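# Deliver the alphabetically first lettered box to the tote

## Task

Find the box in the office whose top letter is earliest in the alphabet. Place that box, and no other object, inside the tote near the door so that no part of it sticks out past the tote's rim. The robot must not tip over or be left leaning, or the task fails.

## Robot and tools

Robot: a Hello Robot Stretch 3 with one arm. It has a two-wheeled base, a lift that rides up a mast, and a telescoping arm that reaches out to the robot's right side. The wrist has yaw, pitch and roll joints and a two-finger gripper. The base cannot slide sideways, so to move the gripper forward or back you drive the base. The base is 0.33 m long and 0.34 m wide, with a rounded back, and it pivots about the point midway between the drive wheels, 0.05 m behind the front edge. With the arm pulled in and the wrist folded, a turn sweeps a circle of radius 0.28 m. An unfolded, level gripper reaches beyond that circle.

Frames: the base frame has its origin on the floor between the drive wheels, with x forward, y to the left and z up, all in metres. hand_pose is reported in this frame at the point where the closed fingertips meet. The odometry frame is the base frame as it stood when the scene began. base_odometry counts wheel rotation only, so wheel slip shows up as travel. Headings are in radians, positive to the left. If turned_by_wheels and turned_by_imu disagree by more than 0.15 rad, believe turned_by_imu. base_tilt gives forward and right lean in degrees.

Tool move: carries one action. The base and the joints are separate keys, not one list.
- base: a single command, and it is an offset from where the base was last reported. {"translate_m": d} drives straight d metres, forward positive, range -3 to 3. {"rotate_rad": d} turns in place d radians, left positive, range -6.4 to 6.4.
- joints: absolute targets, keyed by name. lift_m 0 to 1.1; arm_m 0 to 0.52 (extension); wrist_yaw_rad -1.345 to 4.42 (0 is along the arm, positive swings toward the front); wrist_pitch_rad -1.57 to 0.451 (0 is level, negative tips the fingertips down); wrist_roll_rad -2.911 to 2.918; gripper_m -0.089 to 0.179 (larger is wider); head_pan_rad -3.953 to 1.73 (0 faces forward, positive is left, -1.57 looks along the arm); head_tilt_rad -1.53 to 0.419 (negative looks down). Metres for the lift, arm and gripper, radians for the rest.
- speeds: top speed for each named motion, capped at its max. pace: "default" or "max". The base is limited to 0.10 m/s and 0.63 rad/s unless lift_m is under 0.30, arm_m under 0.03 and wrist_yaw_rad over 2.54.
- contact_limits: arm_m, translate_m and rotate_rad take one motor_effort percentage (1 to 100), at which that motion halts. lift_m takes {"down": n, "up": n}, a force percentage; values under about 12 may trip during free motion. A base limit works only if you give it, and only during that move. Put each limit in the same action as its command.
- servos: "reboot" sent alone turns back on any wrist or head servo that has switched off.
- cameras: the cameras whose images come back (head_camera, nav_camera, wrist_camera, or all). blocking: false returns within about half a second while the robot keeps moving. Any action is cut off after 14 to 15 s.
A move with no action simply reports the state. An unknown key makes the call invalid. A value out of range gets it refused, and then your later move, wait and finished_scene calls in that reply do not run. An unplanned stop has the same effect.

wait(seconds 0 to 10): issues no command and returns the state; it comes back early once motions have settled. stop: brakes all running motions, which then hold and may keep pressing. zoom_image(camera, region [x0,y0,x1,y1] in pixels, at most 504 by 504): gives a closer view of that camera's latest image. finished_scene(scene): ends the scene for good, so the result must hold without the robot.

Results: base_status and joint_status say done, moving, off_target (came to rest short of the target and may still be pushing), contact_stop (that joint goes slack until you command it again), time_out, or torque_fault. on_its_own lists what the robot did without being told; there, "held at" is a target, not a reading. motor_effort is a percentage, positive toward higher joint values, with the peak in brackets. If effort at rest is out of range, the joint is probably loaded or pushing on something. lidar_m gives 12 distances in 30-degree sectors starting straight ahead and going counter-clockwise (4th left, 7th behind, 10th right), seen in a plane 0.17 m above the floor; "-" means nothing seen, or something closer than 0.15 m. wrist_depth_mm (45 to 1000) and head_depth_mm (280 to 4000) are 7x7 grids of median depths. Glass and clear plastic are invisible to both.

Cameras: head_camera and nav_camera move with the head pan and tilt. The head_camera image arrives rotated; turn it a quarter clockwise to view it upright. The nav_camera image needs a quarter turn counter-clockwise.

Gripper: to hold an object, command a gripper_m smaller than its width. To let go, command at least 0.05 more than its width. The reading does not confirm a grasp, so look at the images. If the grip eases, send the value again.

Safety: before folding the wrist (yaw to 3.0) or unfolding it, put lift_m between 0.32 and 0.95, wrist_pitch_rad at -0.4 and roll near 0. When yaw is below -0.4, keep pitch at -0.5 or lower. The wrist, head and an unlimited base have no contact stop and will push until a servo faults. Pushing on something rigid with the gripper above about 0.45 m, or driving while the gripper is caught on something, can tip the robot; if base_tilt shows a lean, pull back. Avoid drops, releasing objects that are still moving, slams and hard shoves. The simulation keeps running while you compose each reply, and a running move carries on during that time.

Each tool is called after ">>>" as name(argument=value, ...) on one line, values as JSON.

## Session

>>> move()

Scene clock: 0.00 s.
base_odometry: x=+0.000 y=+0.000 heading=+0.000
turned_by_wheels: +0.000
turned_by_imu: +0.000
base_tilt: forward=+1.0 right=-0.1
lidar_m: 0.80 1.67 1.61 1.34 1.00 0.97 1.01 1.40 1.53 1.06 0.79 0.77
head_depth_mm: 723 721 721 719 718 715 717 / 769 768 768 764 764 763 762 / 821 821 819 818 816 815 815 / 884 878 876 874 879 872 871 / 948 944 944 942 942 938 935 / 2044 2152 2141 2178 2210 2205 2170 / 1930 1918 1938 1945 1954 1974 1973
base_status: not commanded
joint_positions: lift_m=+0.444 arm_m=+0.002 wrist_yaw_rad=+3.097 wrist_pitch_rad=-0.467 wrist_roll_rad=+0.000 gripper_m=+0.037 head_pan_rad=+0.000 head_tilt_rad=-0.002
joint_status: not commanded
measured_speeds: all 0
motor_effort: left_wheel=-0.3 right_wheel=+1.7 lift_m=+27.5 arm_m=-9.1 wrist_yaw_rad=+0.9 wrist_pitch_rad=+2.5 wrist_roll_rad=+0.7 gripper_m=-0.2 head_pan_rad=+0.6 head_tilt_rad=+6.0
hand_pose: x=-0.0114 y=+0.0710 z=+0.4454 quat_wxyz=(+0.179, +0.691, +0.148, +0.684) (m; base frame)
wrist_depth_mm: - - 146 - - - - / - - 158 - - - - / - - 172 - - - - / - 920 190 - - - - / 809 785 204 798 813 819 789 / 676 667 128 638 654 695 687 / 581 593 283 580 571 592 588
pictures: head_camera (sideways), nav_camera (sideways), wrist_camera
Images, in order (width x height): head_camera 896x504, nav_camera 672x504, wrist_camera 644x364.

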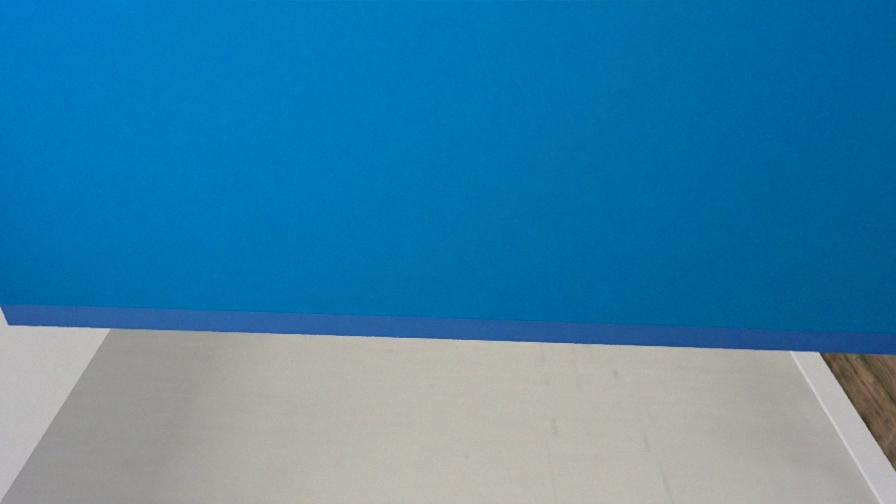

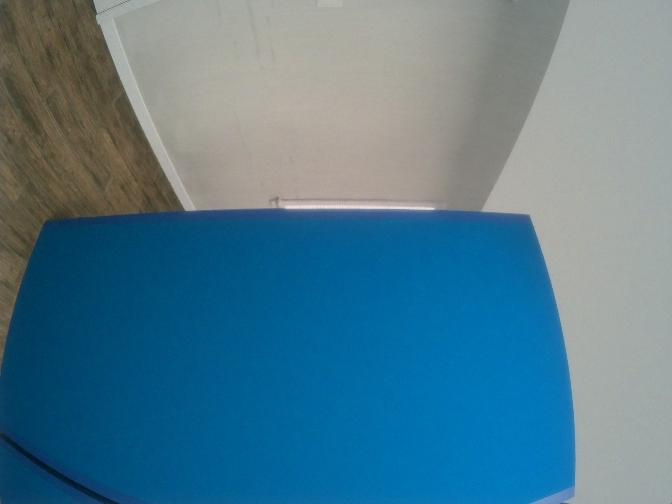

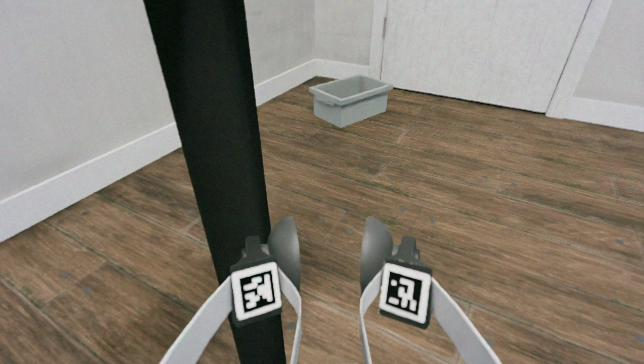

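>>> move(joints={"head_pan_rad": 1.57, "head_tilt_rad": -0.3}, pace="max", cameras=["nav_camera", "head_camera"])

>>> move(joints={"head_pan_rad": 0.5, "head_tilt_rad": -0.3}, pace="max", cameras=["nav_camera", "head_camera"])

>>> move(joints={"head_pan_rad": -0.6, "head_tilt_rad": -0.3}, pace="max", cameras=["nav_camera", "head_camera"])

>>> move(joints={"head_pan_rad": -1.57, "head_tilt_rad": -0.3}, pace="max", cameras=["nav_camera", "head_camera"])

>>> move(joints={"head_pan_rad": -2.5, "head_tilt_rad": -0.3}, pace="max", cameras=["nav_camera", "head_camera"])

>>> move(joints={"head_pan_rad": -3.5, "head_tilt_rad": -0.3}, pace="max", cameras=["nav_camera", "head_camera"])

Scene clock: 8.80 s.
move: done
base_odometry: x=+0.000 y=+0.000 heading=+0.000
turned_by_wheels: +0.000
turned_by_imu: +0.001
base_tilt: forward=+0.9 right=-0.1
lidar_m: 0.80 1.68 1.61 1.34 1.00 0.97 1.01 1.40 1.53 1.06 0.79 0.76
head_depth_mm: 1453 1509 1563 1633 1724 1804 1597 / 1553 1613 1687 1760 1870 1892 1527 / 1589 1682 1771 1872 2013 2015 1527 / 1409 1491 1573 1687 1772 1855 1581 / 1256 1313 1390 1459 1554 1651 1569 / 1133 1181 1236 1298 1372 1443 1489 / 1022 1073 1118 1163 1220 1286 1356
base_status: not commanded
joint_positions: lift_m=+0.444 arm_m=+0.002 wrist_yaw_rad=+3.097 wrist_pitch_rad=-0.467 wrist_roll_rad=+0.000 gripper_m=+0.037 head_pan_rad=+1.605 head_tilt_rad=-0.298
joint_status: all done
measured_speeds: all 0
motor_effort: left_wheel=-0.4(0.6) right_wheel=+2.4(2.6) lift_m=+29.9(30.2) arm_m=-20.3(20.5) wrist_yaw_rad=+0.8(1.2) wrist_pitch_rad=+2.5(2.7) wrist_roll_rad=+0.8(0.9) gripper_m=-0.3(1.0) head_pan_rad=-1.3(5.0) head_tilt_rad=-2.0(5.1)
hand_pose: x=-0.0114 y=+0.0710 z=+0.4454 quat_wxyz=(+0.179, +0.691, +0.148, +0.684) (m; base frame)
wrist_depth_mm: - - 146 - - - - / - - 158 - - - - / - - 172 - - - - / - 973 189 - - - - / 796 800 205 804 810 815 795 / 671 689 127 638 654 685 677 / 577 600 283 590 572 591 593
pictures: head_camera (sideways), nav_camera (sideways)
Images, in order (width x height): head_camera 896x504, nav_camera 672x504.

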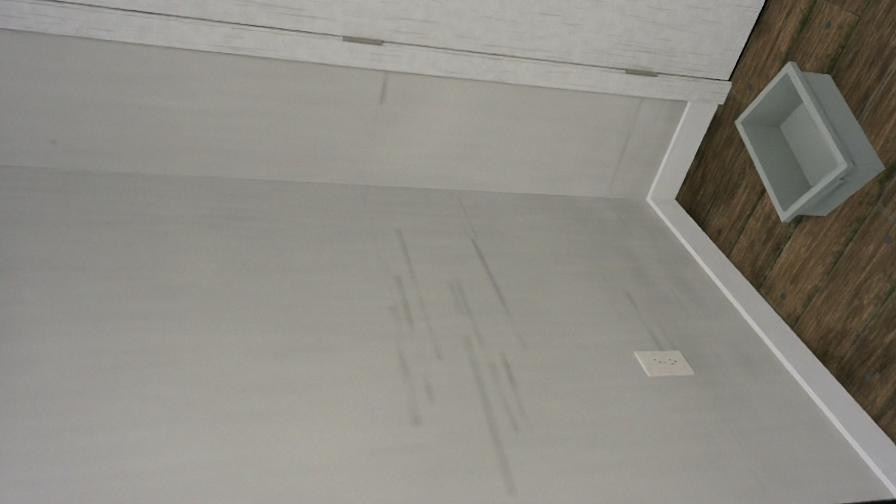

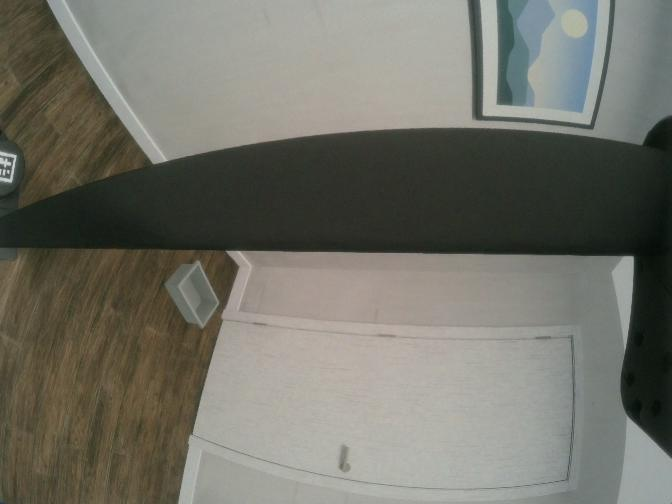

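Scene clock: 9.73 s.
move: done
base_odometry: x=+0.000 y=+0.000 heading=+0.000
turned_by_wheels: +0.000
turned_by_imu: +0.000
base_tilt: forward=+0.8 right=-0.2
lidar_m: 0.80 1.67 1.61 1.34 1.00 0.96 1.01 1.41 1.53 1.06 0.79 0.76
head_depth_mm: 1845 1941 2072 2256 2380 1935 1471 / 1735 1845 1975 2091 2232 1998 1594 / 1660 1751 1865 1989 2128 2012 1575 / 1583 1658 1771 1882 1992 1977 1577 / 1512 1587 1681 1761 1879 1945 1590 / 1441 1518 1585 1669 1794 1846 1552 / 1401 1455 1511 1582 1690 1775 1552
base_status: not commanded
joint_positions: lift_m=+0.444 arm_m=+0.002 wrist_yaw_rad=+3.097 wrist_pitch_rad=-0.467 wrist_roll_rad=+0.000 gripper_m=+0.037 head_pan_rad=+0.494 head_tilt_rad=-0.299
joint_status: all done
measured_speeds: all 0
motor_effort: left_wheel=-0.4(0.6) right_wheel=+2.1(2.7) lift_m=+30.8(30.8) arm_m=-20.6(20.7) wrist_yaw_rad=+0.4(1.4) wrist_pitch_rad=+2.5(2.8) wrist_roll_rad=+0.8(1.0) gripper_m=+0.0(1.2) head_pan_rad=-2.6(5.3) head_tilt_rad=-1.6(3.1)
hand_pose: x=-0.0114 y=+0.0710 z=+0.4454 quat_wxyz=(+0.179, +0.691, +0.148, +0.684) (m; base frame)
wrist_depth_mm: - - 146 - - - - / - - 158 - - - - / - - 172 - - - - / - 933 189 - - - - / 800 794 204 794 799 803 801 / 677 674 128 639 656 681 674 / 591 608 283 583 575 584 587
pictures: head_camera (sideways), nav_camera (sideways)
Images, in order (width x height): head_camera 896x504, nav_camera 672x504.

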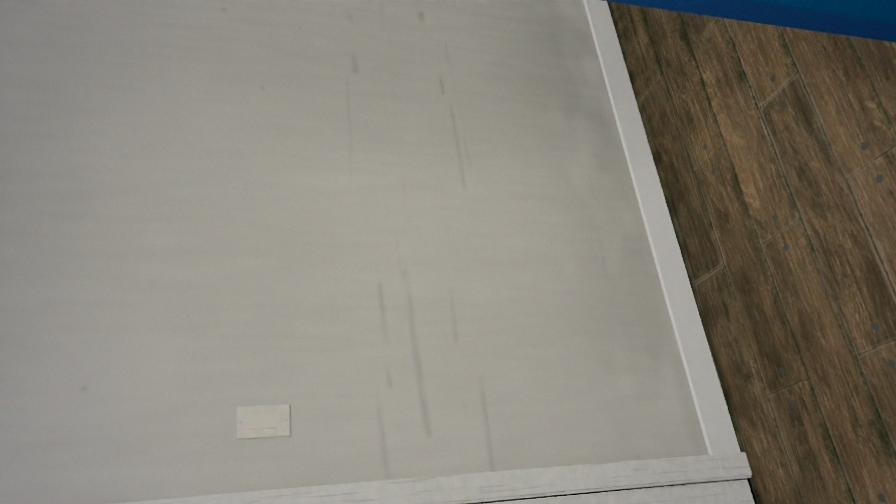

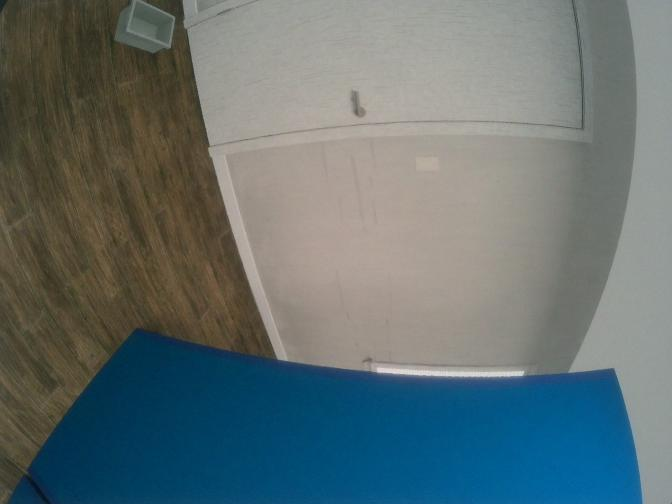

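Scene clock: 10.67 s.
move: done
base_odometry: x=+0.000 y=+0.000 heading=+0.000
turned_by_wheels: +0.000
turned_by_imu: +0.000
base_tilt: forward=+1.0 right=-0.2
lidar_m: 0.80 1.68 1.60 1.35 0.99 0.97 1.01 1.40 1.53 1.06 0.79 0.77
head_depth_mm: 640 677 716 765 811 863 919 / 638 672 708 755 803 855 928 / 636 671 705 753 801 853 915 / 636 671 707 752 798 849 913 / 635 669 706 749 801 849 912 / 634 668 705 745 792 847 908 / 634 668 704 745 794 846 904
base_status: not commanded
joint_positions: lift_m=+0.444 arm_m=+0.002 wrist_yaw_rad=+3.097 wrist_pitch_rad=-0.467 wrist_roll_rad=+0.000 gripper_m=+0.037 head_pan_rad=-0.630 head_tilt_rad=-0.299
joint_status: all done
measured_speeds: all 0
motor_effort: left_wheel=-0.5(0.6) right_wheel=+2.1(2.7) lift_m=+30.3(30.9) arm_m=-20.3(20.7) wrist_yaw_rad=+1.2(1.2) wrist_pitch_rad=+2.1(2.8) wrist_roll_rad=+0.8(1.1) gripper_m=-0.8(1.0) head_pan_rad=-0.1(4.8) head_tilt_rad=-0.5(4.0)
hand_pose: x=-0.0114 y=+0.0710 z=+0.4454 quat_wxyz=(+0.179, +0.691, +0.148, +0.684) (m; base frame)
wrist_depth_mm: - - 146 - - - - / - - 157 - - - - / - - 173 - - - - / - 935 189 - - - - / 808 791 205 783 809 785 802 / 680 671 128 641 655 667 684 / 588 608 281 589 571 584 584
pictures: head_camera (sideways), nav_camera (sideways)
Images, in order (width x height): head_camera 896x504, nav_camera 672x504.

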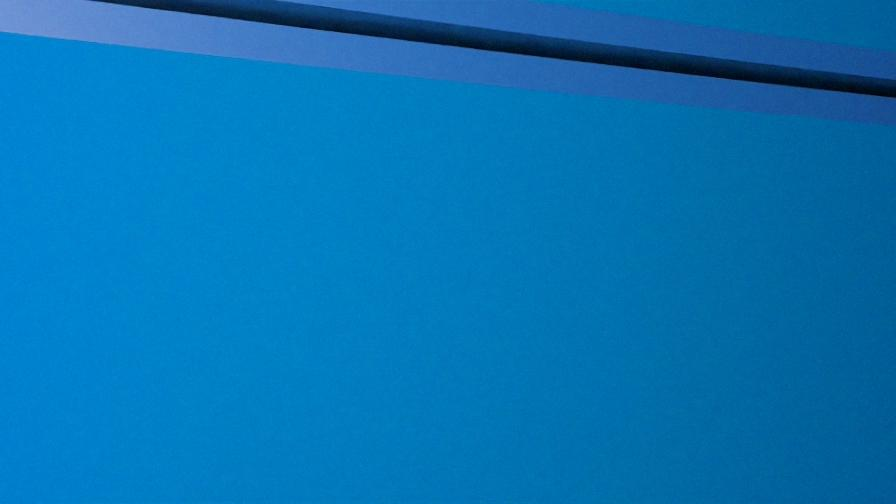

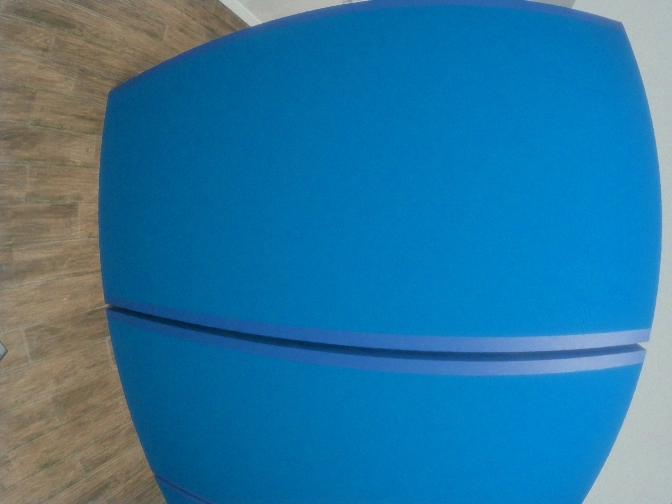

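Scene clock: 11.57 s.
move: done
base_odometry: x=+0.000 y=+0.000 heading=+0.000
turned_by_wheels: +0.000
turned_by_imu: +0.000
base_tilt: forward=+1.0 right=-0.3
lidar_m: 0.80 1.68 1.61 1.34 1.00 0.97 1.01 1.40 1.53 1.06 0.79 0.76
head_depth_mm: 1894 1994 2055 1809 2230 1965 1594 / 1688 1829 2004 1814 2219 1952 1595 / 1417 1500 1623 1709 1915 1931 1567 / 1206 1280 1365 1457 1552 1680 1564 / 1062 1112 1179 1230 1318 1408 1467 / 945 984 1029 1082 1139 1196 1276 / 852 881 918 964 1008 1057 1114
base_status: not commanded
joint_positions: lift_m=+0.444 arm_m=+0.002 wrist_yaw_rad=+3.097 wrist_pitch_rad=-0.467 wrist_roll_rad=+0.000 gripper_m=+0.037 head_pan_rad=-1.608 head_tilt_rad=-0.300
joint_status: all done
measured_speeds: all 0
motor_effort: left_wheel=-0.4(0.6) right_wheel=+2.6(2.8) lift_m=+30.5(30.7) arm_m=-20.3(20.8) wrist_yaw_rad=+0.7(1.2) wrist_pitch_rad=+2.5(2.7) wrist_roll_rad=+0.8(1.1) gripper_m=+0.4(1.2) head_pan_rad=-0.2(4.2) head_tilt_rad=-0.5(2.8)
hand_pose: x=-0.0114 y=+0.0710 z=+0.4454 quat_wxyz=(+0.179, +0.691, +0.148, +0.684) (m; base frame)
wrist_depth_mm: - - 146 - - - - / - - 158 - - - - / - - 173 - - - - / - 919 189 - - - - / 793 792 205 811 789 809 801 / 671 673 128 637 659 676 675 / 592 603 283 592 573 586 583
pictures: head_camera (sideways), nav_camera (sideways)
Images, in order (width x height): head_camera 896x504, nav_camera 672x504.

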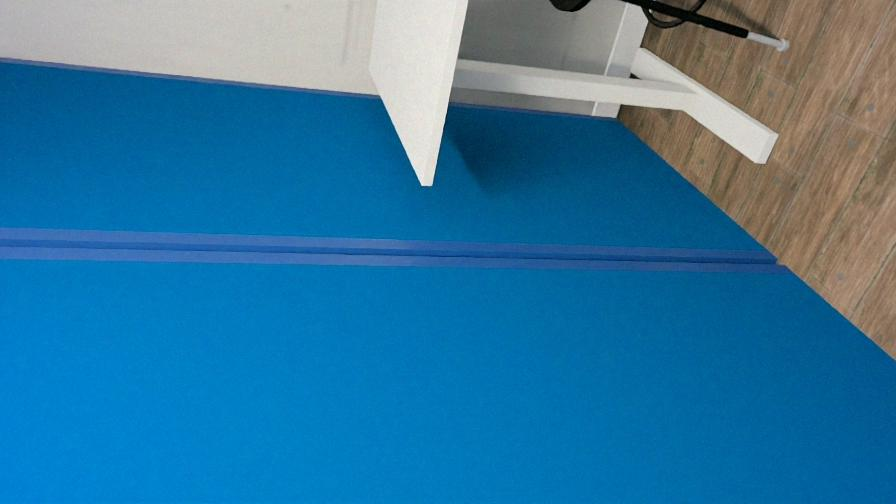

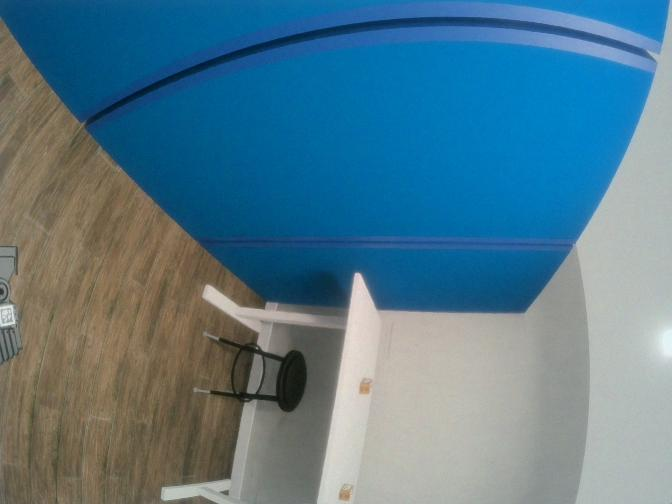

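Scene clock: 12.43 s.
move: done
base_odometry: x=+0.000 y=+0.000 heading=+0.000
turned_by_wheels: +0.000
turned_by_imu: +0.000
base_tilt: forward=+1.0 right=+0.0
lidar_m: 0.80 1.68 1.60 1.34 1.00 0.96 1.01 1.40 1.53 1.06 0.79 0.76
head_depth_mm: 1412 1430 1462 1508 1554 1576 1541 / 1632 1682 1725 1763 1815 1862 1586 / 1958 2056 2082 2024 2245 1996 1571 / 1998 2093 2207 1904 2368 1987 1565 / 1948 2041 2126 2244 2411 1992 1566 / 1877 1976 2064 1738 2339 1977 1572 / 1818 1882 1955 1711 2248 1883 1551
base_status: not commanded
joint_positions: lift_m=+0.444 arm_m=+0.002 wrist_yaw_rad=+3.097 wrist_pitch_rad=-0.467 wrist_roll_rad=+0.000 gripper_m=+0.037 head_pan_rad=-2.540 head_tilt_rad=-0.300
joint_status: all done
measured_speeds: all 0
motor_effort: left_wheel=-0.4(0.6) right_wheel=+2.3(2.7) lift_m=+30.4(30.6) arm_m=-20.1(20.6) wrist_yaw_rad=+0.8(1.1) wrist_pitch_rad=+2.4(2.8) wrist_roll_rad=+0.8(1.1) gripper_m=+0.2(0.8) head_pan_rad=+0.4(5.5) head_tilt_rad=-0.9(4.2)
hand_pose: x=-0.0114 y=+0.0710 z=+0.4454 quat_wxyz=(+0.179, +0.691, +0.148, +0.684) (m; base frame)
wrist_depth_mm: - - 146 - - - - / - - 158 - - - - / - - 172 - - - - / - 951 190 - - - - / 792 802 203 795 816 796 798 / 675 678 128 638 658 669 675 / 584 604 283 592 568 577 585
pictures: head_camera (sideways), nav_camera (sideways)
Images, in order (width x height): head_camera 896x504, nav_camera 672x504.

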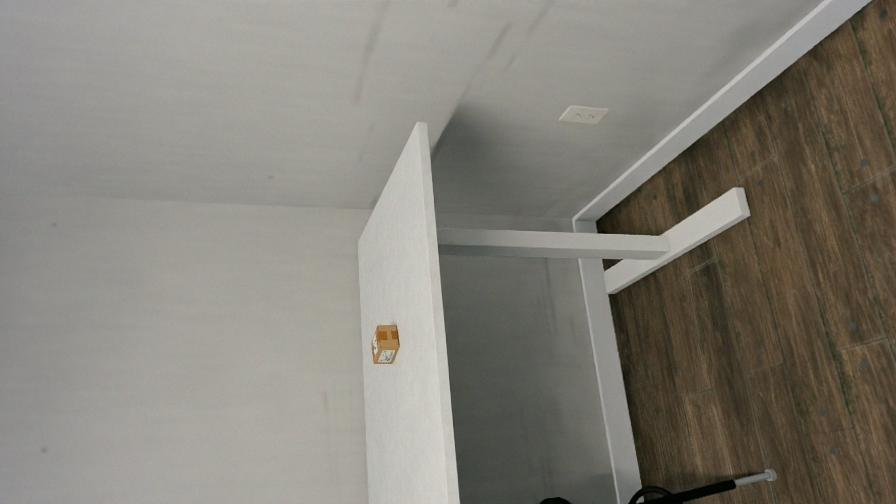

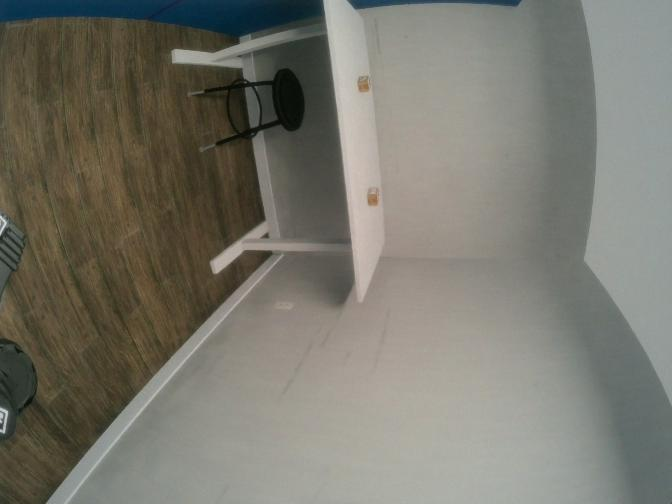

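Scene clock: 13.33 s.
move: done
base_odometry: x=+0.000 y=+0.000 heading=+0.000
turned_by_wheels: +0.000
turned_by_imu: +0.000
base_tilt: forward=+1.1 right=-0.1
lidar_m: 0.80 1.67 1.60 1.34 0.99 0.97 1.01 1.41 1.53 1.06 0.79 0.76
head_depth_mm: 791 840 880 929 983 1043 1114 / 815 856 897 945 1010 1074 1138 / 834 874 920 974 1024 1099 1171 / 844 892 938 994 1055 1130 1199 / 863 908 960 1021 1083 1156 1235 / 884 933 980 1049 1116 1190 1273 / 903 952 1012 1072 1137 1218 1319
base_status: not commanded
joint_positions: lift_m=+0.444 arm_m=+0.002 wrist_yaw_rad=+3.097 wrist_pitch_rad=-0.467 wrist_roll_rad=+0.000 gripper_m=+0.037 head_pan_rad=-3.542 head_tilt_rad=-0.300
joint_status: all done
measured_speeds: all 0
motor_effort: left_wheel=-0.5(0.6) right_wheel=+2.2(2.7) lift_m=+30.3(30.8) arm_m=-19.8(20.4) wrist_yaw_rad=+0.8(1.1) wrist_pitch_rad=+2.2(2.7) wrist_roll_rad=+0.9(1.1) gripper_m=+0.3(1.4) head_pan_rad=+1.3(5.3) head_tilt_rad=-1.3(3.0)
hand_pose: x=-0.0114 y=+0.0710 z=+0.4454 quat_wxyz=(+0.179, +0.691, +0.148, +0.684) (m; base frame)
wrist_depth_mm: - - 146 - - - - / - - 158 - - - - / - - 173 - - - - / - 942 189 - - - - / 799 799 204 791 800 799 818 / 670 681 127 637 652 670 675 / 592 594 286 593 578 591 591
pictures: head_camera (sideways), nav_camera (sideways)
Images, in order (width x height): head_camera 896x504, nav_camera 672x504.

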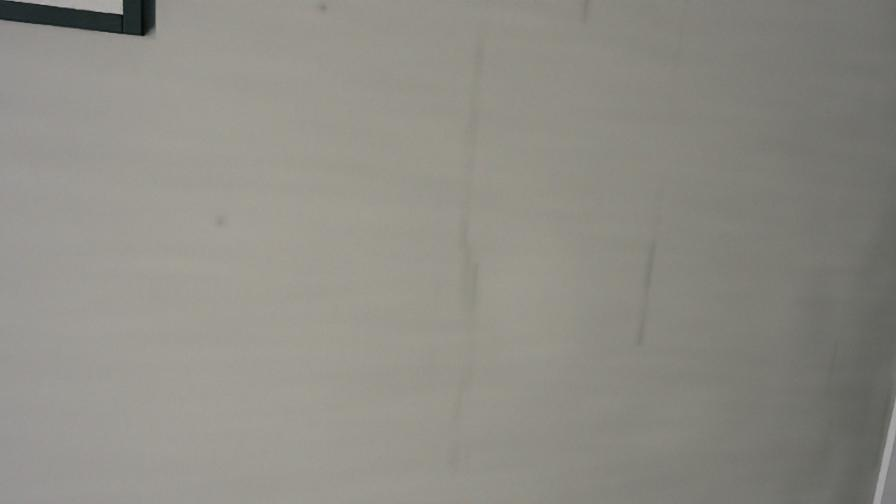

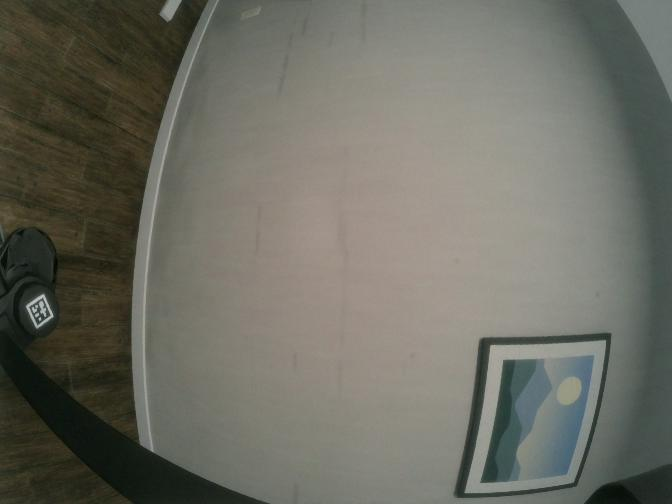

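>>> move(joints={"head_pan_rad": -2.3, "head_tilt_rad": -0.25}, pace="max", cameras=["head_camera"])

Scene clock: 37.83 s.
move: done
base_odometry: x=+0.000 y=+0.000 heading=+0.000
turned_by_wheels: +0.000
turned_by_imu: +0.001
base_tilt: forward=+1.1 right=+0.1
lidar_m: 0.80 1.67 1.60 1.34 1.00 0.97 1.01 1.40 1.53 1.06 0.79 0.77
head_depth_mm: 1949 2039 2131 1827 2280 2082 1660 / 1920 2022 2084 1972 2361 2030 1658 / 1898 2003 2090 1968 2313 2120 1652 / 1898 1982 2089 1951 2329 2123 1650 / 1879 1964 2044 1903 2233 2035 1631 / 1864 1975 2035 1886 2215 2067 1645 / 1855 1928 2014 1842 2225 2024 1630
base_status: not commanded
joint_positions: lift_m=+0.444 arm_m=+0.002 wrist_yaw_rad=+3.097 wrist_pitch_rad=-0.467 wrist_roll_rad=+0.000 gripper_m=+0.037 head_pan_rad=-2.270 head_tilt_rad=-0.255
joint_status: all done
measured_speeds: all 0
motor_effort: left_wheel=-0.5(0.6) right_wheel=+2.0(2.6) lift_m=+30.1(30.5) arm_m=-19.6(20.1) wrist_yaw_rad=+0.7(1.2) wrist_pitch_rad=+2.6(2.8) wrist_roll_rad=+0.9(1.1) gripper_m=-0.2(1.0) head_pan_rad=-0.9(4.5) head_tilt_rad=+3.7(6.4)
hand_pose: x=-0.0114 y=+0.0710 z=+0.4454 quat_wxyz=(+0.179, +0.691, +0.148, +0.684) (m; base frame)
wrist_depth_mm: - - 146 - - - - / - - 158 - - - - / - - 172 - - - - / - 947 189 - - - - / 793 798 205 792 799 797 793 / 679 673 128 633 662 676 679 / 586 599 282 592 561 577 583
pictures: head_camera (sideways)
Images, in order (width x height): head_camera 896x504.

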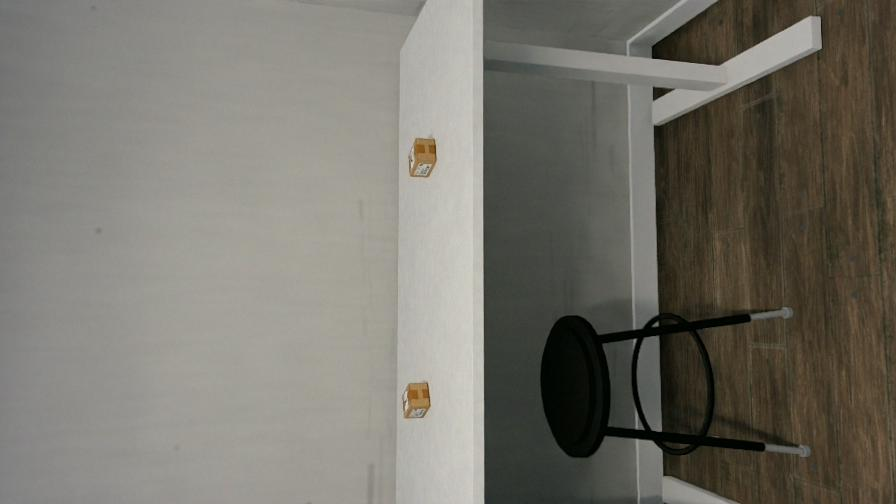

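>>> zoom_image(camera="head_camera", region=[390, 125, 450, 185])

>>> zoom_image(camera="head_camera", region=[390, 370, 450, 430])

Scaled by 8.400 from the camera's 896x504 image, which has a finer 1280x720 frame.

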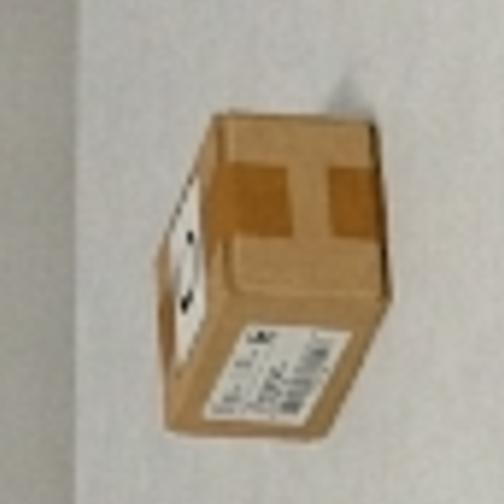

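Scaled by 8.400 from the camera's 896x504 image, which has a finer 1280x720 frame.

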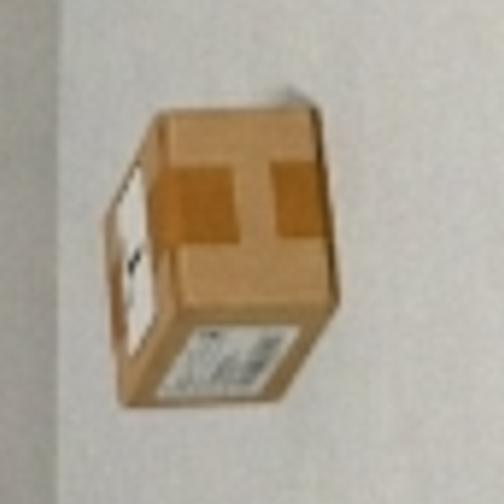

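>>> move(base={"rotate_rad": 0.7}, joints={"lift_m": 0.27, "head_pan_rad": 0.0, "head_tilt_rad": -0.3}, pace="max", cameras=["nav_camera"])

>>> move(base={"translate_m": 1.1}, joints={"head_pan_rad": -1.2}, pace="max", cameras=["nav_camera", "head_camera"])

Scene clock: 70.53 s.
move: done
base_odometry: x=+0.000 y=+0.000 heading=+0.700
turned_by_wheels: +0.700
turned_by_imu: +0.698
base_tilt: forward=+1.0 right=+0.0
lidar_m: 1.61 1.60 1.17 0.97 0.96 1.08 1.74 1.53 0.93 0.77 0.77 0.86
head_depth_mm: 1568 1661 1740 1879 1989 2018 1590 / 1523 1609 1712 1821 1930 1991 1576 / 1487 1562 1654 1754 1891 1925 1573 / 1449 1529 1618 1716 1823 1924 1562 / 1399 1481 1562 1647 1739 1848 1568 / 1374 1442 1513 1608 1702 1800 1561 / 1331 1402 1475 1550 1652 1751 1568
base_status: done
joint_positions: lift_m=+0.270 arm_m=+0.002 wrist_yaw_rad=+3.097 wrist_pitch_rad=-0.469 wrist_roll_rad=+0.000 gripper_m=+0.037 head_pan_rad=+0.016 head_tilt_rad=-0.299
joint_status: all done
measured_speeds: translate_m=+0.000 rotate_rad=+0.000 lift_m=+0.000 arm_m=+0.000 wrist_yaw_rad=+0.000 wrist_pitch_rad=+0.000 wrist_roll_rad=+0.000 head_pan_rad=-0.024 head_tilt_rad=+0.000
motor_effort: left_wheel=-8.6(14.5) right_wheel=+8.8(14.0) lift_m=+22.3(27.4) arm_m=-19.2(20.4) wrist_yaw_rad=+0.6(1.3) wrist_pitch_rad=+2.4(3.1) wrist_roll_rad=+1.0(1.1) gripper_m=-1.1(1.5) head_pan_rad=-2.2(4.8) head_tilt_rad=-1.0(4.6)
hand_pose: x=-0.0114 y=+0.0708 z=+0.2715 quat_wxyz=(+0.180, +0.691, +0.149, +0.684) (m; base frame)
wrist_depth_mm: - - 143 - - - - / - - 158 - - - - / 794 835 173 888 889 882 899 / 688 696 190 702 694 686 688 / 557 556 205 566 565 565 564 / 477 288 127 271 461 475 475 / 247 257 243 249 262 416 410
pictures: nav_camera (sideways)
Images, in order (width x height): nav_camera 672x504.

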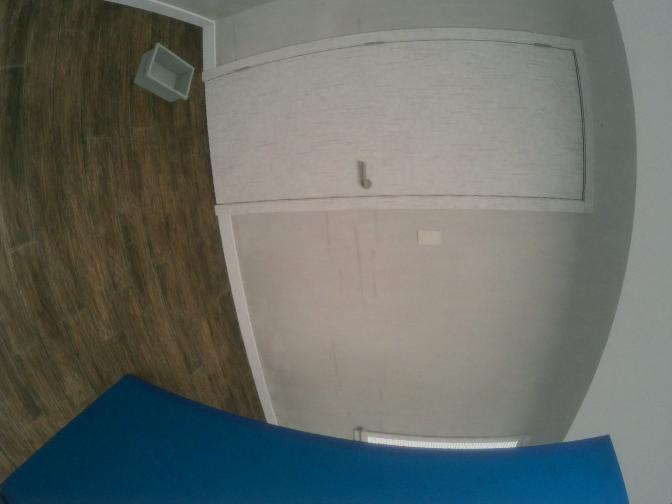

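Scene clock: 75.57 s.
move: done
base_odometry: x=+0.842 y=+0.708 heading=+0.700
turned_by_wheels: +0.000
turned_by_imu: +0.000
base_tilt: forward=+1.2 right=-0.3
lidar_m: 0.59 0.57 0.64 1.02 1.32 1.47 2.38 0.94 0.55 0.66 1.36 0.72
head_depth_mm: 2952 3066 3254 3440 2761 2000 1580 / 2984 3213 3230 3421 2719 2006 1577 / 3043 3195 3362 3510 2731 2004 1587 / 3041 3216 3348 3597 2704 1989 1569 / 2695 2791 2935 3056 2585 1971 1579 / 1798 1869 1912 1986 2052 1921 1585 / 1359 1406 1439 1470 1523 1545 1493
base_status: done
joint_positions: lift_m=+0.270 arm_m=+0.002 wrist_yaw_rad=+3.097 wrist_pitch_rad=-0.469 wrist_roll_rad=+0.000 gripper_m=+0.037 head_pan_rad=-1.201 head_tilt_rad=-0.300
joint_status: all done
measured_speeds: all 0
motor_effort: left_wheel=+2.6(12.3) right_wheel=+3.5(17.0) lift_m=+27.2(27.5) arm_m=-15.9(19.6) wrist_yaw_rad=+0.3(1.5) wrist_pitch_rad=+3.1(3.1) wrist_roll_rad=+0.8(1.0) gripper_m=-1.2(1.4) head_pan_rad=+2.7(5.4) head_tilt_rad=-0.2(2.4)
hand_pose: x=-0.0114 y=+0.0708 z=+0.2715 quat_wxyz=(+0.180, +0.691, +0.149, +0.684) (m; base frame)
wrist_depth_mm: - - 146 - - - - / - - 157 - - - - / 857 874 172 881 840 705 - / 687 689 189 681 683 668 540 / 556 555 205 565 559 564 538 / 469 289 128 272 463 475 475 / 247 254 242 250 262 412 413
pictures: head_camera (sideways), nav_camera (sideways)
Images, in order (width x height): head_camera 896x504, nav_camera 672x504.

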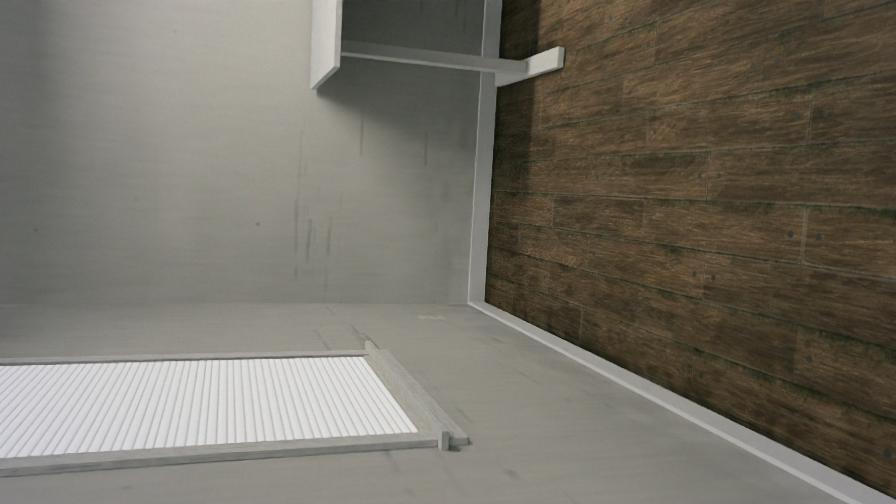

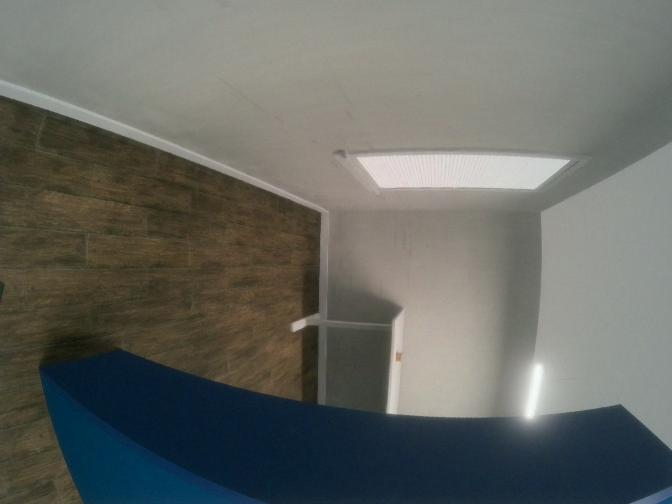

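>>> move(base={"rotate_rad": -1.1}, joints={"head_pan_rad": 0.0}, pace="max", cameras=["nav_camera", "head_camera"])

Scene clock: 87.10 s.
move: done
base_odometry: x=+0.842 y=+0.708 heading=-0.400
turned_by_wheels: -1.100
turned_by_imu: -1.095
base_tilt: forward=+1.0 right=-0.2
lidar_m: 1.49 0.74 0.60 0.57 0.63 0.97 1.32 1.44 2.23 1.03 0.55 0.62
head_depth_mm: 2885 3085 3187 3415 2756 1999 1577 / 2964 3095 3296 3411 2711 2005 1572 / 3049 3171 3358 3513 2701 1999 1585 / 2305 2446 2660 2853 2556 1977 1567 / 1627 1707 1795 1858 2007 1908 1566 / 1271 1326 1380 1421 1489 1563 1522 / 1058 1082 1118 1154 1192 1231 1288
base_status: done
joint_positions: lift_m=+0.270 arm_m=+0.002 wrist_yaw_rad=+3.097 wrist_pitch_rad=-0.469 wrist_roll_rad=+0.000 gripper_m=+0.037 head_pan_rad=+0.015 head_tilt_rad=-0.300
joint_status: all done
measured_speeds: translate_m=+0.000 rotate_rad=+0.000 lift_m=+0.000 arm_m=+0.000 wrist_yaw_rad=+0.000 wrist_pitch_rad=+0.000 wrist_roll_rad=+0.000 head_pan_rad=-0.024 head_tilt_rad=+0.000
motor_effort: left_wheel=+10.4(18.3) right_wheel=-7.6(15.8) lift_m=+27.1(30.7) arm_m=-20.4(20.7) wrist_yaw_rad=+0.8(1.3) wrist_pitch_rad=+2.7(3.1) wrist_roll_rad=+0.9(1.1) gripper_m=+0.3(1.5) head_pan_rad=-3.4(6.1) head_tilt_rad=-1.6(2.1)
hand_pose: x=-0.0114 y=+0.0708 z=+0.2715 quat_wxyz=(+0.180, +0.691, +0.149, +0.684) (m; base frame)
wrist_depth_mm: - - 145 - - - - / - - 157 - - - - / - - 171 683 - - - / 678 668 190 682 651 644 647 / 565 560 206 564 567 564 560 / 473 289 128 271 457 471 474 / 249 256 243 250 261 410 408
pictures: head_camera (sideways), nav_camera (sideways)
Images, in order (width x height): head_camera 896x504, nav_camera 672x504.

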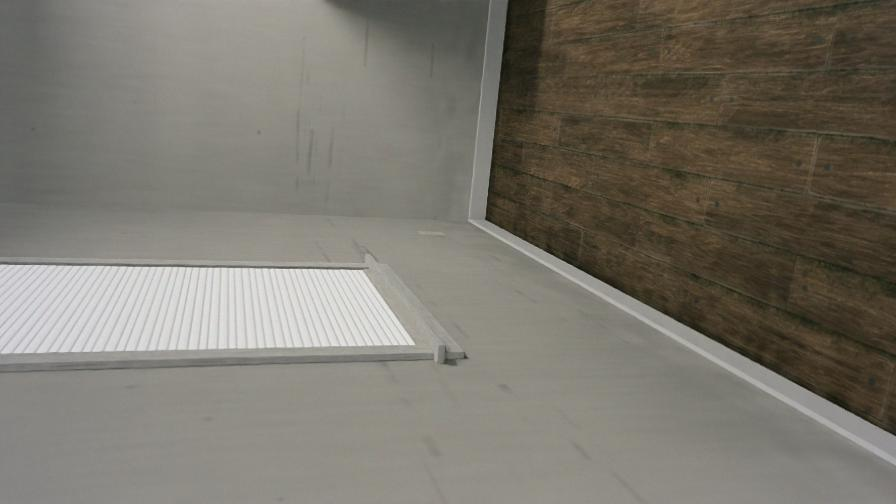

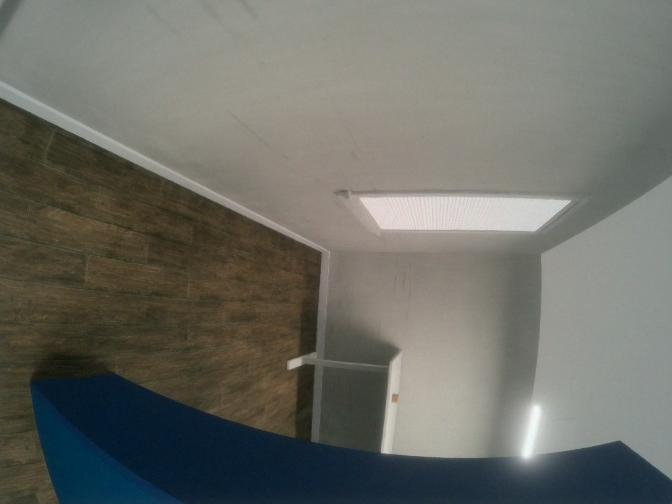

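>>> move(base={"translate_m": 0.9}, joints={"head_pan_rad": -0.8, "head_tilt_rad": -0.25}, pace="max", cameras=["nav_camera", "head_camera"])

Scene clock: 116.57 s.
move: done
base_odometry: x=+1.671 y=+0.358 heading=-0.400
turned_by_wheels: +0.000
turned_by_imu: +0.000
base_tilt: forward=+0.9 right=+0.0
lidar_m: 1.16 0.58 0.47 0.46 0.50 0.77 2.20 0.63 0.51 0.50 2.84 2.21
head_depth_mm: 3292 3548 3775 3953 3053 2151 1682 / 3191 3259 3446 3705 3018 2141 1663 / 2918 3027 3132 3261 2894 2146 1677 / 2734 2864 2891 3130 2967 2130 1647 / 2564 2699 2764 2888 2948 2109 1652 / 2402 2508 2583 2756 2751 2104 1650 / 2282 2387 2473 2503 2567 2097 1643
base_status: done
joint_positions: lift_m=+0.270 arm_m=+0.002 wrist_yaw_rad=+3.097 wrist_pitch_rad=-0.469 wrist_roll_rad=+0.000 gripper_m=+0.037 head_pan_rad=-0.801 head_tilt_rad=-0.250
joint_status: all done
measured_speeds: all 0
motor_effort: left_wheel=+7.8(20.0) right_wheel=-2.4(8.1) lift_m=+29.9(30.2) arm_m=-19.9(20.5) wrist_yaw_rad=+0.7(1.4) wrist_pitch_rad=+2.7(3.1) wrist_roll_rad=+0.8(1.1) gripper_m=+0.4(1.3) head_pan_rad=+2.7(5.1) head_tilt_rad=+3.7(6.1)
hand_pose: x=-0.0114 y=+0.0708 z=+0.2715 quat_wxyz=(+0.180, +0.691, +0.149, +0.684) (m; base frame)
wrist_depth_mm: - - 143 - - - - / - - 155 - - - - / - - 171 - - - - / 652 - 186 - - - - / 561 559 205 562 541 561 537 / 475 288 127 270 465 473 476 / 248 257 243 250 262 411 410
pictures: head_camera (sideways), nav_camera (sideways)
Images, in order (width x height): head_camera 896x504, nav_camera 672x504.

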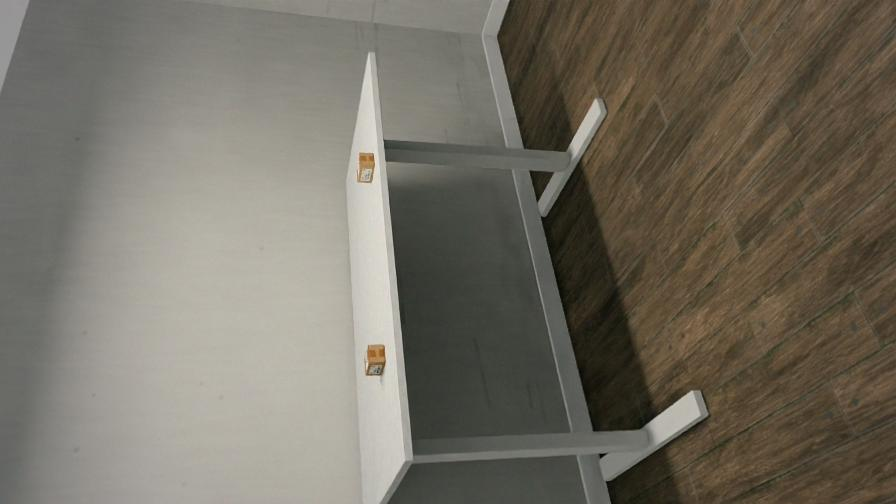

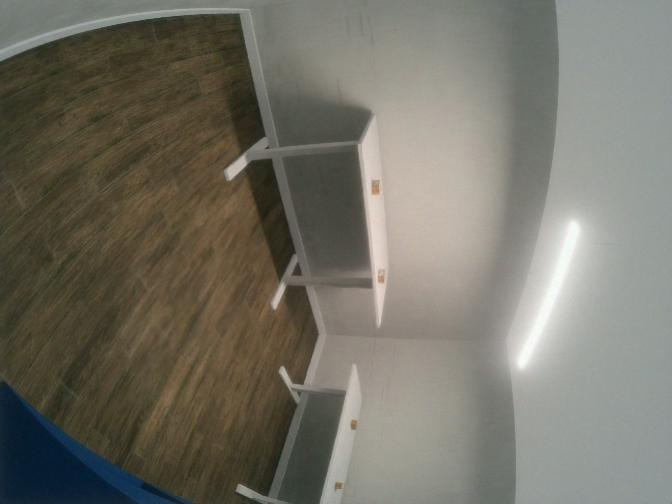

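>>> move(joints={"head_pan_rad": -1.6, "head_tilt_rad": -0.25}, pace="max", cameras=["nav_camera", "head_camera"])

Scene clock: 119.33 s.
move: done
base_odometry: x=+1.671 y=+0.358 heading=-0.400
turned_by_wheels: +0.000
turned_by_imu: +0.000
base_tilt: forward=+0.9 right=+0.0
lidar_m: 1.16 0.58 0.47 0.46 0.50 0.78 2.20 0.63 0.50 0.50 2.84 2.20
head_depth_mm: 398 415 433 452 476 499 524 / 2857 1248 1281 968 490 512 538 / 2932 3068 3194 3317 2996 2132 1612 / 2945 3088 3231 3374 3003 2132 1647 / 2997 3170 3313 3487 2952 2118 1668 / 3040 3271 3365 3485 2965 2120 1653 / 3155 3315 3433 3549 2864 2096 1638
base_status: not commanded
joint_positions: lift_m=+0.270 arm_m=+0.002 wrist_yaw_rad=+3.097 wrist_pitch_rad=-0.469 wrist_roll_rad=+0.000 gripper_m=+0.037 head_pan_rad=-1.613 head_tilt_rad=-0.250
joint_status: all done
measured_speeds: all 0
motor_effort: left_wheel=+7.9(8.2) right_wheel=-2.0(3.0) lift_m=+27.7(28.4) arm_m=-19.4(19.9) wrist_yaw_rad=+0.3(1.2) wrist_pitch_rad=+3.0(3.1) wrist_roll_rad=+0.8(1.0) gripper_m=+0.6(1.3) head_pan_rad=-2.1(5.1) head_tilt_rad=+3.7(5.7)
hand_pose: x=-0.0114 y=+0.0708 z=+0.2715 quat_wxyz=(+0.180, +0.691, +0.149, +0.684) (m; base frame)
wrist_depth_mm: - - 144 - - - - / - - 155 - - - - / - - 171 - - - - / 659 - 187 - - - - / 559 559 204 564 540 561 541 / 477 290 128 271 460 471 475 / 248 254 243 250 262 412 413
pictures: head_camera (sideways), nav_camera (sideways)
Images, in order (width x height): head_camera 896x504, nav_camera 672x504.

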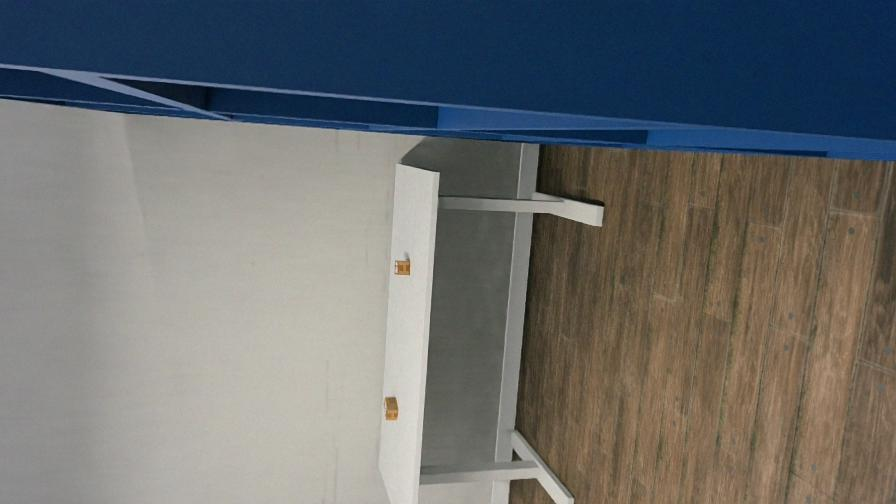

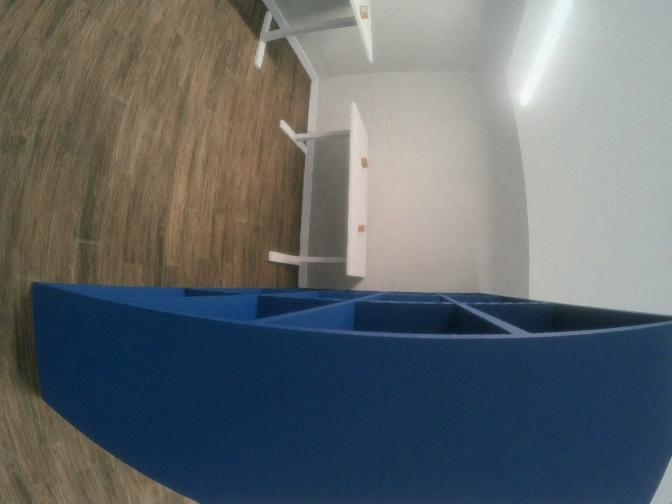

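>>> move(base={"translate_m": 0.5}, pace="max", cameras=[])

>>> move(base={"rotate_rad": -1.65}, joints={"head_pan_rad": -0.8, "head_tilt_rad": -0.25}, pace="max", cameras=["nav_camera", "head_camera"])

Scene clock: 156.20 s.
move: done
base_odometry: x=+2.131 y=+0.164 heading=-0.399
turned_by_wheels: +0.000
turned_by_imu: +0.000
base_tilt: forward=+1.0 right=-0.3
lidar_m: 0.98 0.48 0.39 0.39 0.42 0.65 2.69 0.77 1.54 2.93 2.55 1.77
head_depth_mm: 2941 3038 3139 3269 3026 2148 1685 / 2949 3061 3197 3325 2943 2139 1670 / 3005 3108 3344 3384 3019 2123 1671 / 3104 3220 3376 3469 3012 2129 1668 / 3099 3264 3386 3584 2960 2108 1642 / 3131 3324 3465 3680 2981 2125 1648 / 3204 3417 3597 3756 2910 2119 1634
base_status: done
joint_positions: lift_m=+0.270 arm_m=+0.002 wrist_yaw_rad=+3.097 wrist_pitch_rad=-0.469 wrist_roll_rad=+0.000 gripper_m=+0.037 head_pan_rad=-1.600 head_tilt_rad=-0.250
joint_status: not commanded
measured_speeds: all 0
motor_effort: left_wheel=+10.2(19.9) right_wheel=-3.4(9.4) lift_m=+22.2(24.4) arm_m=-19.2(19.5) wrist_yaw_rad=+0.7(1.4) wrist_pitch_rad=+2.8(3.1) wrist_roll_rad=+0.9(1.0) gripper_m=-0.3(1.3) head_pan_rad=+3.4(4.5) head_tilt_rad=+4.1(4.3)
hand_pose: x=-0.0114 y=+0.0708 z=+0.2715 quat_wxyz=(+0.180, +0.691, +0.149, +0.684) (m; base frame)
wrist_depth_mm: - - 143 - - - - / - - 155 - - - - / - - 172 - - - - / - - 186 - 505 - - / 559 558 205 158 512 513 494 / 475 289 127 272 460 477 476 / 248 256 243 251 261 410 413
pictures: none
No camera images: "cameras" was empty.

Scene clock: 158.33 s.
move: done
base_odometry: x=+2.131 y=+0.164 heading=-2.049
turned_by_wheels: -1.650
turned_by_imu: -1.641
base_tilt: forward=+1.0 right=-0.3
lidar_m: 2.93 2.56 1.77 1.16 0.51 0.40 0.39 0.42 0.61 2.15 0.77 0.79
head_depth_mm: 755 803 855 917 986 1060 1154 / 696 736 779 826 886 946 1019 / 657 685 717 758 800 855 912 / 1414 1054 1517 1239 1523 1217 1014 / 1471 1485 1622 1234 1687 1258 1506 / 1399 1419 1508 1503 1626 1434 1535 / 1305 1344 1439 1505 1577 1691 1636
base_status: done
joint_positions: lift_m=+0.270 arm_m=+0.002 wrist_yaw_rad=+3.097 wrist_pitch_rad=-0.469 wrist_roll_rad=+0.000 gripper_m=+0.037 head_pan_rad=-0.790 head_tilt_rad=-0.250
joint_status: all done
measured_speeds: all 0
motor_effort: left_wheel=+8.2(18.6) right_wheel=-7.6(15.1) lift_m=+20.9(22.2) arm_m=-20.0(20.6) wrist_yaw_rad=+1.1(1.3) wrist_pitch_rad=+2.8(3.1) wrist_roll_rad=+0.7(1.1) gripper_m=+0.9(1.6) head_pan_rad=-3.1(5.2) head_tilt_rad=+4.0(4.4)
hand_pose: x=-0.0114 y=+0.0708 z=+0.2715 quat_wxyz=(+0.180, +0.691, +0.149, +0.684) (m; base frame)
wrist_depth_mm: - - 146 - - - - / - - 158 - - - - / - - 172 862 907 904 886 / - 650 189 689 694 689 684 / 456 546 205 565 554 561 557 / 415 286 128 271 461 474 475 / 248 257 243 250 262 411 414
pictures: head_camera (sideways), nav_camera (sideways)
Images, in order (width x height): head_camera 896x504, nav_camera 672x504.

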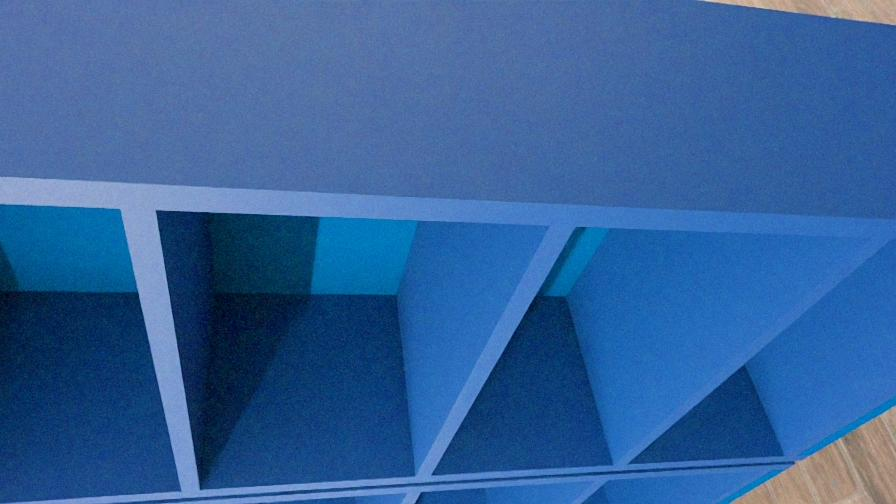

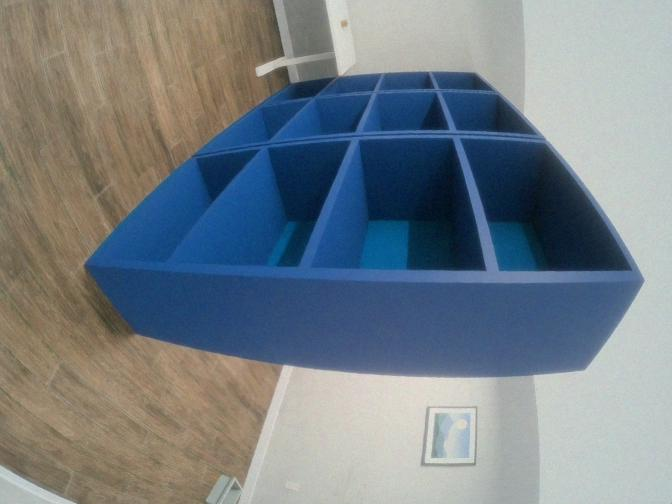

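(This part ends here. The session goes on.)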